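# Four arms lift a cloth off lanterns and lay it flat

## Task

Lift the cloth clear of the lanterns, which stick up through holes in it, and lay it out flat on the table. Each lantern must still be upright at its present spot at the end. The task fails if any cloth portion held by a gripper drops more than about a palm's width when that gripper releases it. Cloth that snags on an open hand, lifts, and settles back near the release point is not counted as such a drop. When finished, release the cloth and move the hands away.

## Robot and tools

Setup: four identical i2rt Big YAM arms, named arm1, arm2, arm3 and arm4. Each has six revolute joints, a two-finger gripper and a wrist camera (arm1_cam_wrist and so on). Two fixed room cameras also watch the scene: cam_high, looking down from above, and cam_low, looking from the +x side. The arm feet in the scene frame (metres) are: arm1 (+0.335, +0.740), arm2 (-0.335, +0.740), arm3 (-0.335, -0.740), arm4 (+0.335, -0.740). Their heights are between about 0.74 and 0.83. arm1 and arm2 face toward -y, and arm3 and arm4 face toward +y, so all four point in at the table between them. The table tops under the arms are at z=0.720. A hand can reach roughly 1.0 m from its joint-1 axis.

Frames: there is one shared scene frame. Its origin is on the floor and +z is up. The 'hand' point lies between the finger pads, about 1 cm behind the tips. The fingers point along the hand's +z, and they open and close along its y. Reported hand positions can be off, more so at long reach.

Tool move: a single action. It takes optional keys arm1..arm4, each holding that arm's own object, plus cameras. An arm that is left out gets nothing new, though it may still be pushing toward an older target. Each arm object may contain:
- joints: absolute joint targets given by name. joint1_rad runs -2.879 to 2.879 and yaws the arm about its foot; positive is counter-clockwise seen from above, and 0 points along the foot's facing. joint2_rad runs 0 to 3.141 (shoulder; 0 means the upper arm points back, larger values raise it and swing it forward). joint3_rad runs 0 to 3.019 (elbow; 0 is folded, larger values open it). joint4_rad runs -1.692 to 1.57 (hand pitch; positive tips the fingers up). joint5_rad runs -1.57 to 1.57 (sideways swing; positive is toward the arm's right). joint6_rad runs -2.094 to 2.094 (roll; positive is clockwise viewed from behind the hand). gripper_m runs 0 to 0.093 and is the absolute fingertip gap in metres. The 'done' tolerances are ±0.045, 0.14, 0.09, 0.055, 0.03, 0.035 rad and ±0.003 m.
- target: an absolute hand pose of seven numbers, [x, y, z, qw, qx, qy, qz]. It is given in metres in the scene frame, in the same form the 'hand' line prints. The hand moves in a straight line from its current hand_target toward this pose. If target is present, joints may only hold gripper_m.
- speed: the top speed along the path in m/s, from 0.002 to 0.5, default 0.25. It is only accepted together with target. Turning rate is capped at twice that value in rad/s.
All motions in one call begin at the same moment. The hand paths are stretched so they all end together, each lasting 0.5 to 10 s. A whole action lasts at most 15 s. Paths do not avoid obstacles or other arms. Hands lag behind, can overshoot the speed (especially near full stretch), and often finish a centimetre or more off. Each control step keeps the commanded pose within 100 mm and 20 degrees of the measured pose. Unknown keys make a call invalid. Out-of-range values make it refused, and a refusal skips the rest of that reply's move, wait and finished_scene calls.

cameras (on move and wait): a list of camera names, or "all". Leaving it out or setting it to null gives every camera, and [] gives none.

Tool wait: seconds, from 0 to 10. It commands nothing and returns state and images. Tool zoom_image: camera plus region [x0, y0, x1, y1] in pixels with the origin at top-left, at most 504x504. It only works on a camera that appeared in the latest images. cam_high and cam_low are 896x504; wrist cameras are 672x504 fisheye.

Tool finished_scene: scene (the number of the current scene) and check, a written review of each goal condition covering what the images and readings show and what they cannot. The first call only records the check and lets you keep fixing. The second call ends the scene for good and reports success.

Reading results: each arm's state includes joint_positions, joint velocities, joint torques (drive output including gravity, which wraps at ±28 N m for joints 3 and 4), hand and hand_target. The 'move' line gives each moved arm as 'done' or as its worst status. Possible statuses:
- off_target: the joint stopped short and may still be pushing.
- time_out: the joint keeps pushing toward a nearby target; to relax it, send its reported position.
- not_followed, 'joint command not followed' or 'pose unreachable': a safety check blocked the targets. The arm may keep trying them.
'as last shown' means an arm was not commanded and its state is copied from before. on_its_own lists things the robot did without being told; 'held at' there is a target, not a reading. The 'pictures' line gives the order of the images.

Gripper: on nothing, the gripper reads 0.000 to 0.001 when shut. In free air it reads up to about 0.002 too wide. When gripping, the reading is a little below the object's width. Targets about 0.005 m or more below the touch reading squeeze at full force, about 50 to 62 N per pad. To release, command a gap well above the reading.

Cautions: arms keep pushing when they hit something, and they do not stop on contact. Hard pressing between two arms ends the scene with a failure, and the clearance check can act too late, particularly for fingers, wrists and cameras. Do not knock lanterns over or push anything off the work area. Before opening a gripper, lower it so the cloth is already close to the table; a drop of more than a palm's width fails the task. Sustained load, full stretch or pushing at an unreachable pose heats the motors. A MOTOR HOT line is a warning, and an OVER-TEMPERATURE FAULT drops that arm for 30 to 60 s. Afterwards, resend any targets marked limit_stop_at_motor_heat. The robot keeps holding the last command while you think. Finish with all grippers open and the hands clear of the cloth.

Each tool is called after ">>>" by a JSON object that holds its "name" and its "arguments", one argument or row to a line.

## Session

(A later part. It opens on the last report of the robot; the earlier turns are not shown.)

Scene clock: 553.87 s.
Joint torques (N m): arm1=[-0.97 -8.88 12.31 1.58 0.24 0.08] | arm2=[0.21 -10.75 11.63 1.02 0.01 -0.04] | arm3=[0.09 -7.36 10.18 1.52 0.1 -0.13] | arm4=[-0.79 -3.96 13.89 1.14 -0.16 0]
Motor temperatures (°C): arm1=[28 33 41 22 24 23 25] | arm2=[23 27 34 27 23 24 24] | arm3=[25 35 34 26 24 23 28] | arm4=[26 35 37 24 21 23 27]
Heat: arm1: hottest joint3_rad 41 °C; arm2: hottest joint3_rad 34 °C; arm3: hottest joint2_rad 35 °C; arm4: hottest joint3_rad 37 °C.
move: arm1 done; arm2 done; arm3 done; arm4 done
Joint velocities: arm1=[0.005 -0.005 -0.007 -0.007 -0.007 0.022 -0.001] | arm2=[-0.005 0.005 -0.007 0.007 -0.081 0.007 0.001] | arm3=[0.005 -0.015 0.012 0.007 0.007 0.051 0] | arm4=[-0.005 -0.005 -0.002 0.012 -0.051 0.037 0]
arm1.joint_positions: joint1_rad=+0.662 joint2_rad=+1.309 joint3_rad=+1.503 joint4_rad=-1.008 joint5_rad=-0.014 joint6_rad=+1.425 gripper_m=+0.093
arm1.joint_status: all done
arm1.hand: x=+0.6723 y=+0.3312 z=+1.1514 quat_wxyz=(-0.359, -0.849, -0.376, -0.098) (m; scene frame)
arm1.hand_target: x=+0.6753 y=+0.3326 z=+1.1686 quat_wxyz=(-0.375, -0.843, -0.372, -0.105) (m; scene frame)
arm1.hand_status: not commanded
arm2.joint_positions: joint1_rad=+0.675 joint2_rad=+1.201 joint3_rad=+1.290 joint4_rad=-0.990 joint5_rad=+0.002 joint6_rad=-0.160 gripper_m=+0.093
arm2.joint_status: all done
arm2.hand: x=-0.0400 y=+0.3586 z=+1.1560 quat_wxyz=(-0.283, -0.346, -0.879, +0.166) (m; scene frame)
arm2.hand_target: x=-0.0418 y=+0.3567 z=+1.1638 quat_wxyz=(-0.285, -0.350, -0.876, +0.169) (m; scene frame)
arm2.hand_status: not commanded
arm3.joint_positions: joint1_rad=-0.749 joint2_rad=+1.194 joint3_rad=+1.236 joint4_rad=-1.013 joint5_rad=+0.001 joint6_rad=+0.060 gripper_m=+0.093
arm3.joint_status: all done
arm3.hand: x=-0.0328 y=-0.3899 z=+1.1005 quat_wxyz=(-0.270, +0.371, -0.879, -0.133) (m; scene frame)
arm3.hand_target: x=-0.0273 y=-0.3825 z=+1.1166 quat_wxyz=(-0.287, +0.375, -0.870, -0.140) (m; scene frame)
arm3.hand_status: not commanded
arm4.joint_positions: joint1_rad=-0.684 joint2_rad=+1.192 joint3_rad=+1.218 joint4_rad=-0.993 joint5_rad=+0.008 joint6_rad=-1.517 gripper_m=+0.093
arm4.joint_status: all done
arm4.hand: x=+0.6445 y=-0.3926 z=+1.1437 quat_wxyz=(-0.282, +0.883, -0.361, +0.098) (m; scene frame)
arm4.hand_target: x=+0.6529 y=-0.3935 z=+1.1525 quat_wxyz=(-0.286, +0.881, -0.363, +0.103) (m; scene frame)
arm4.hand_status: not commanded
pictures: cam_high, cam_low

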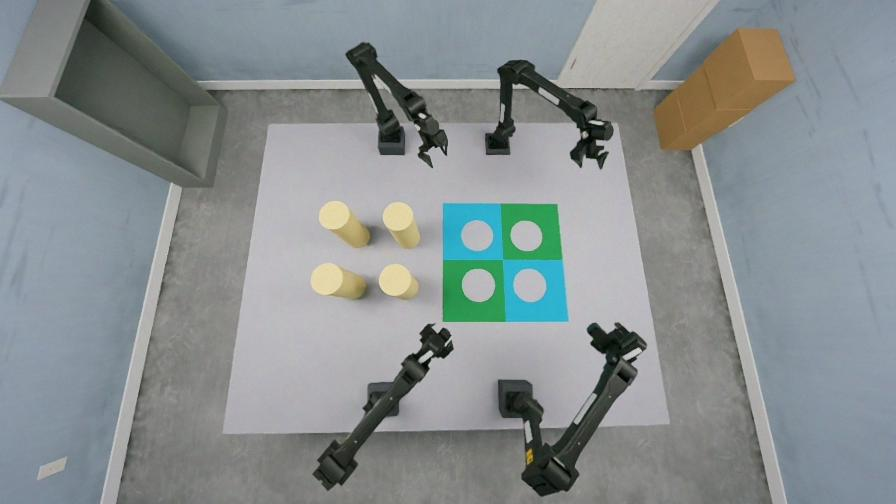

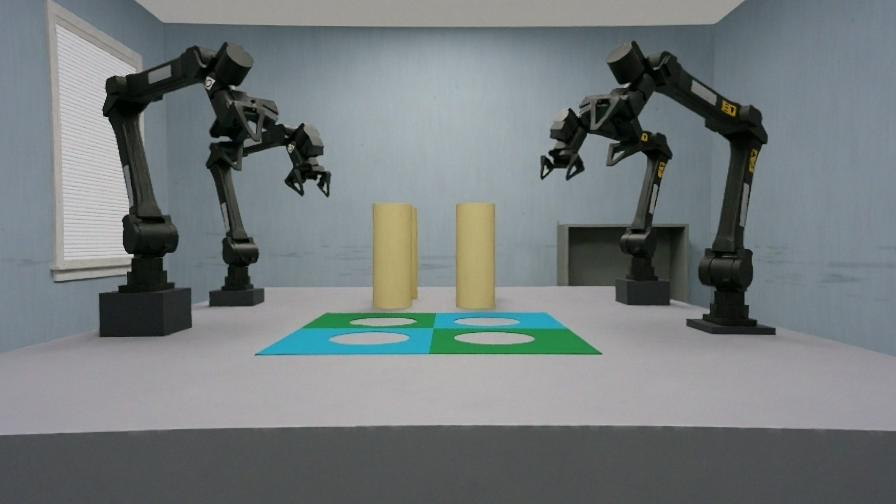

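>>> {"name": "finished_scene", "arguments": {
  "scene": 1,
  "check": "Cloth: cam_high and cam_low show it lying flat, square, all four corners open, with no folds, clear of all lanterns. Small wrinkles under a few mm cannot be seen from far cameras, but the wrist images just after release showed flat corners. Lanterns: all four stand upright at the same spots in cam_high; they were not touched. Grippers: all four opened while the fingertips were on the table, so no gripped part fell. Arms: raised and clear of the cloth."
}}

This call ended nothing. Check each condition that your pictures could not show: look closer or test it, and mend what is not met. Then call finished_scene again.

>>> {"name": "zoom_image", "arguments": {
  "camera": "cam_low",
  "region": [220, 190, 640, 380]
}}

>>> {"name": "zoom_image", "arguments": {
  "camera": "cam_high",
  "region": [300, 180, 600, 340]
}}

Scaled by 1.200.

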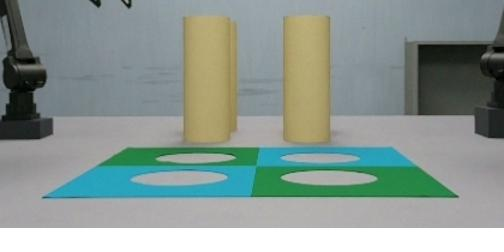

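Scaled by 1.680.

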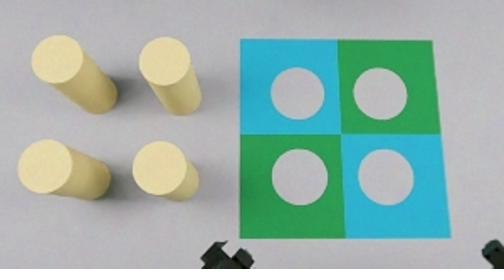

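>>> {"name": "finished_scene", "arguments": {
  "scene": 1,
  "check": "Zoomed views of cam_high and cam_low confirm the cloth lies flat and square with four clean corners, straight edges and round holes, entirely to the +x side of the lanterns. All four lanterns stand upright in their original arrangement. All hands are open, raised and clear of the cloth and lanterns. Nothing fell or was knocked. The only thing not visible is millimetre-scale waviness, which the edge lines do not suggest."
}}

The scene is finished: the task was done.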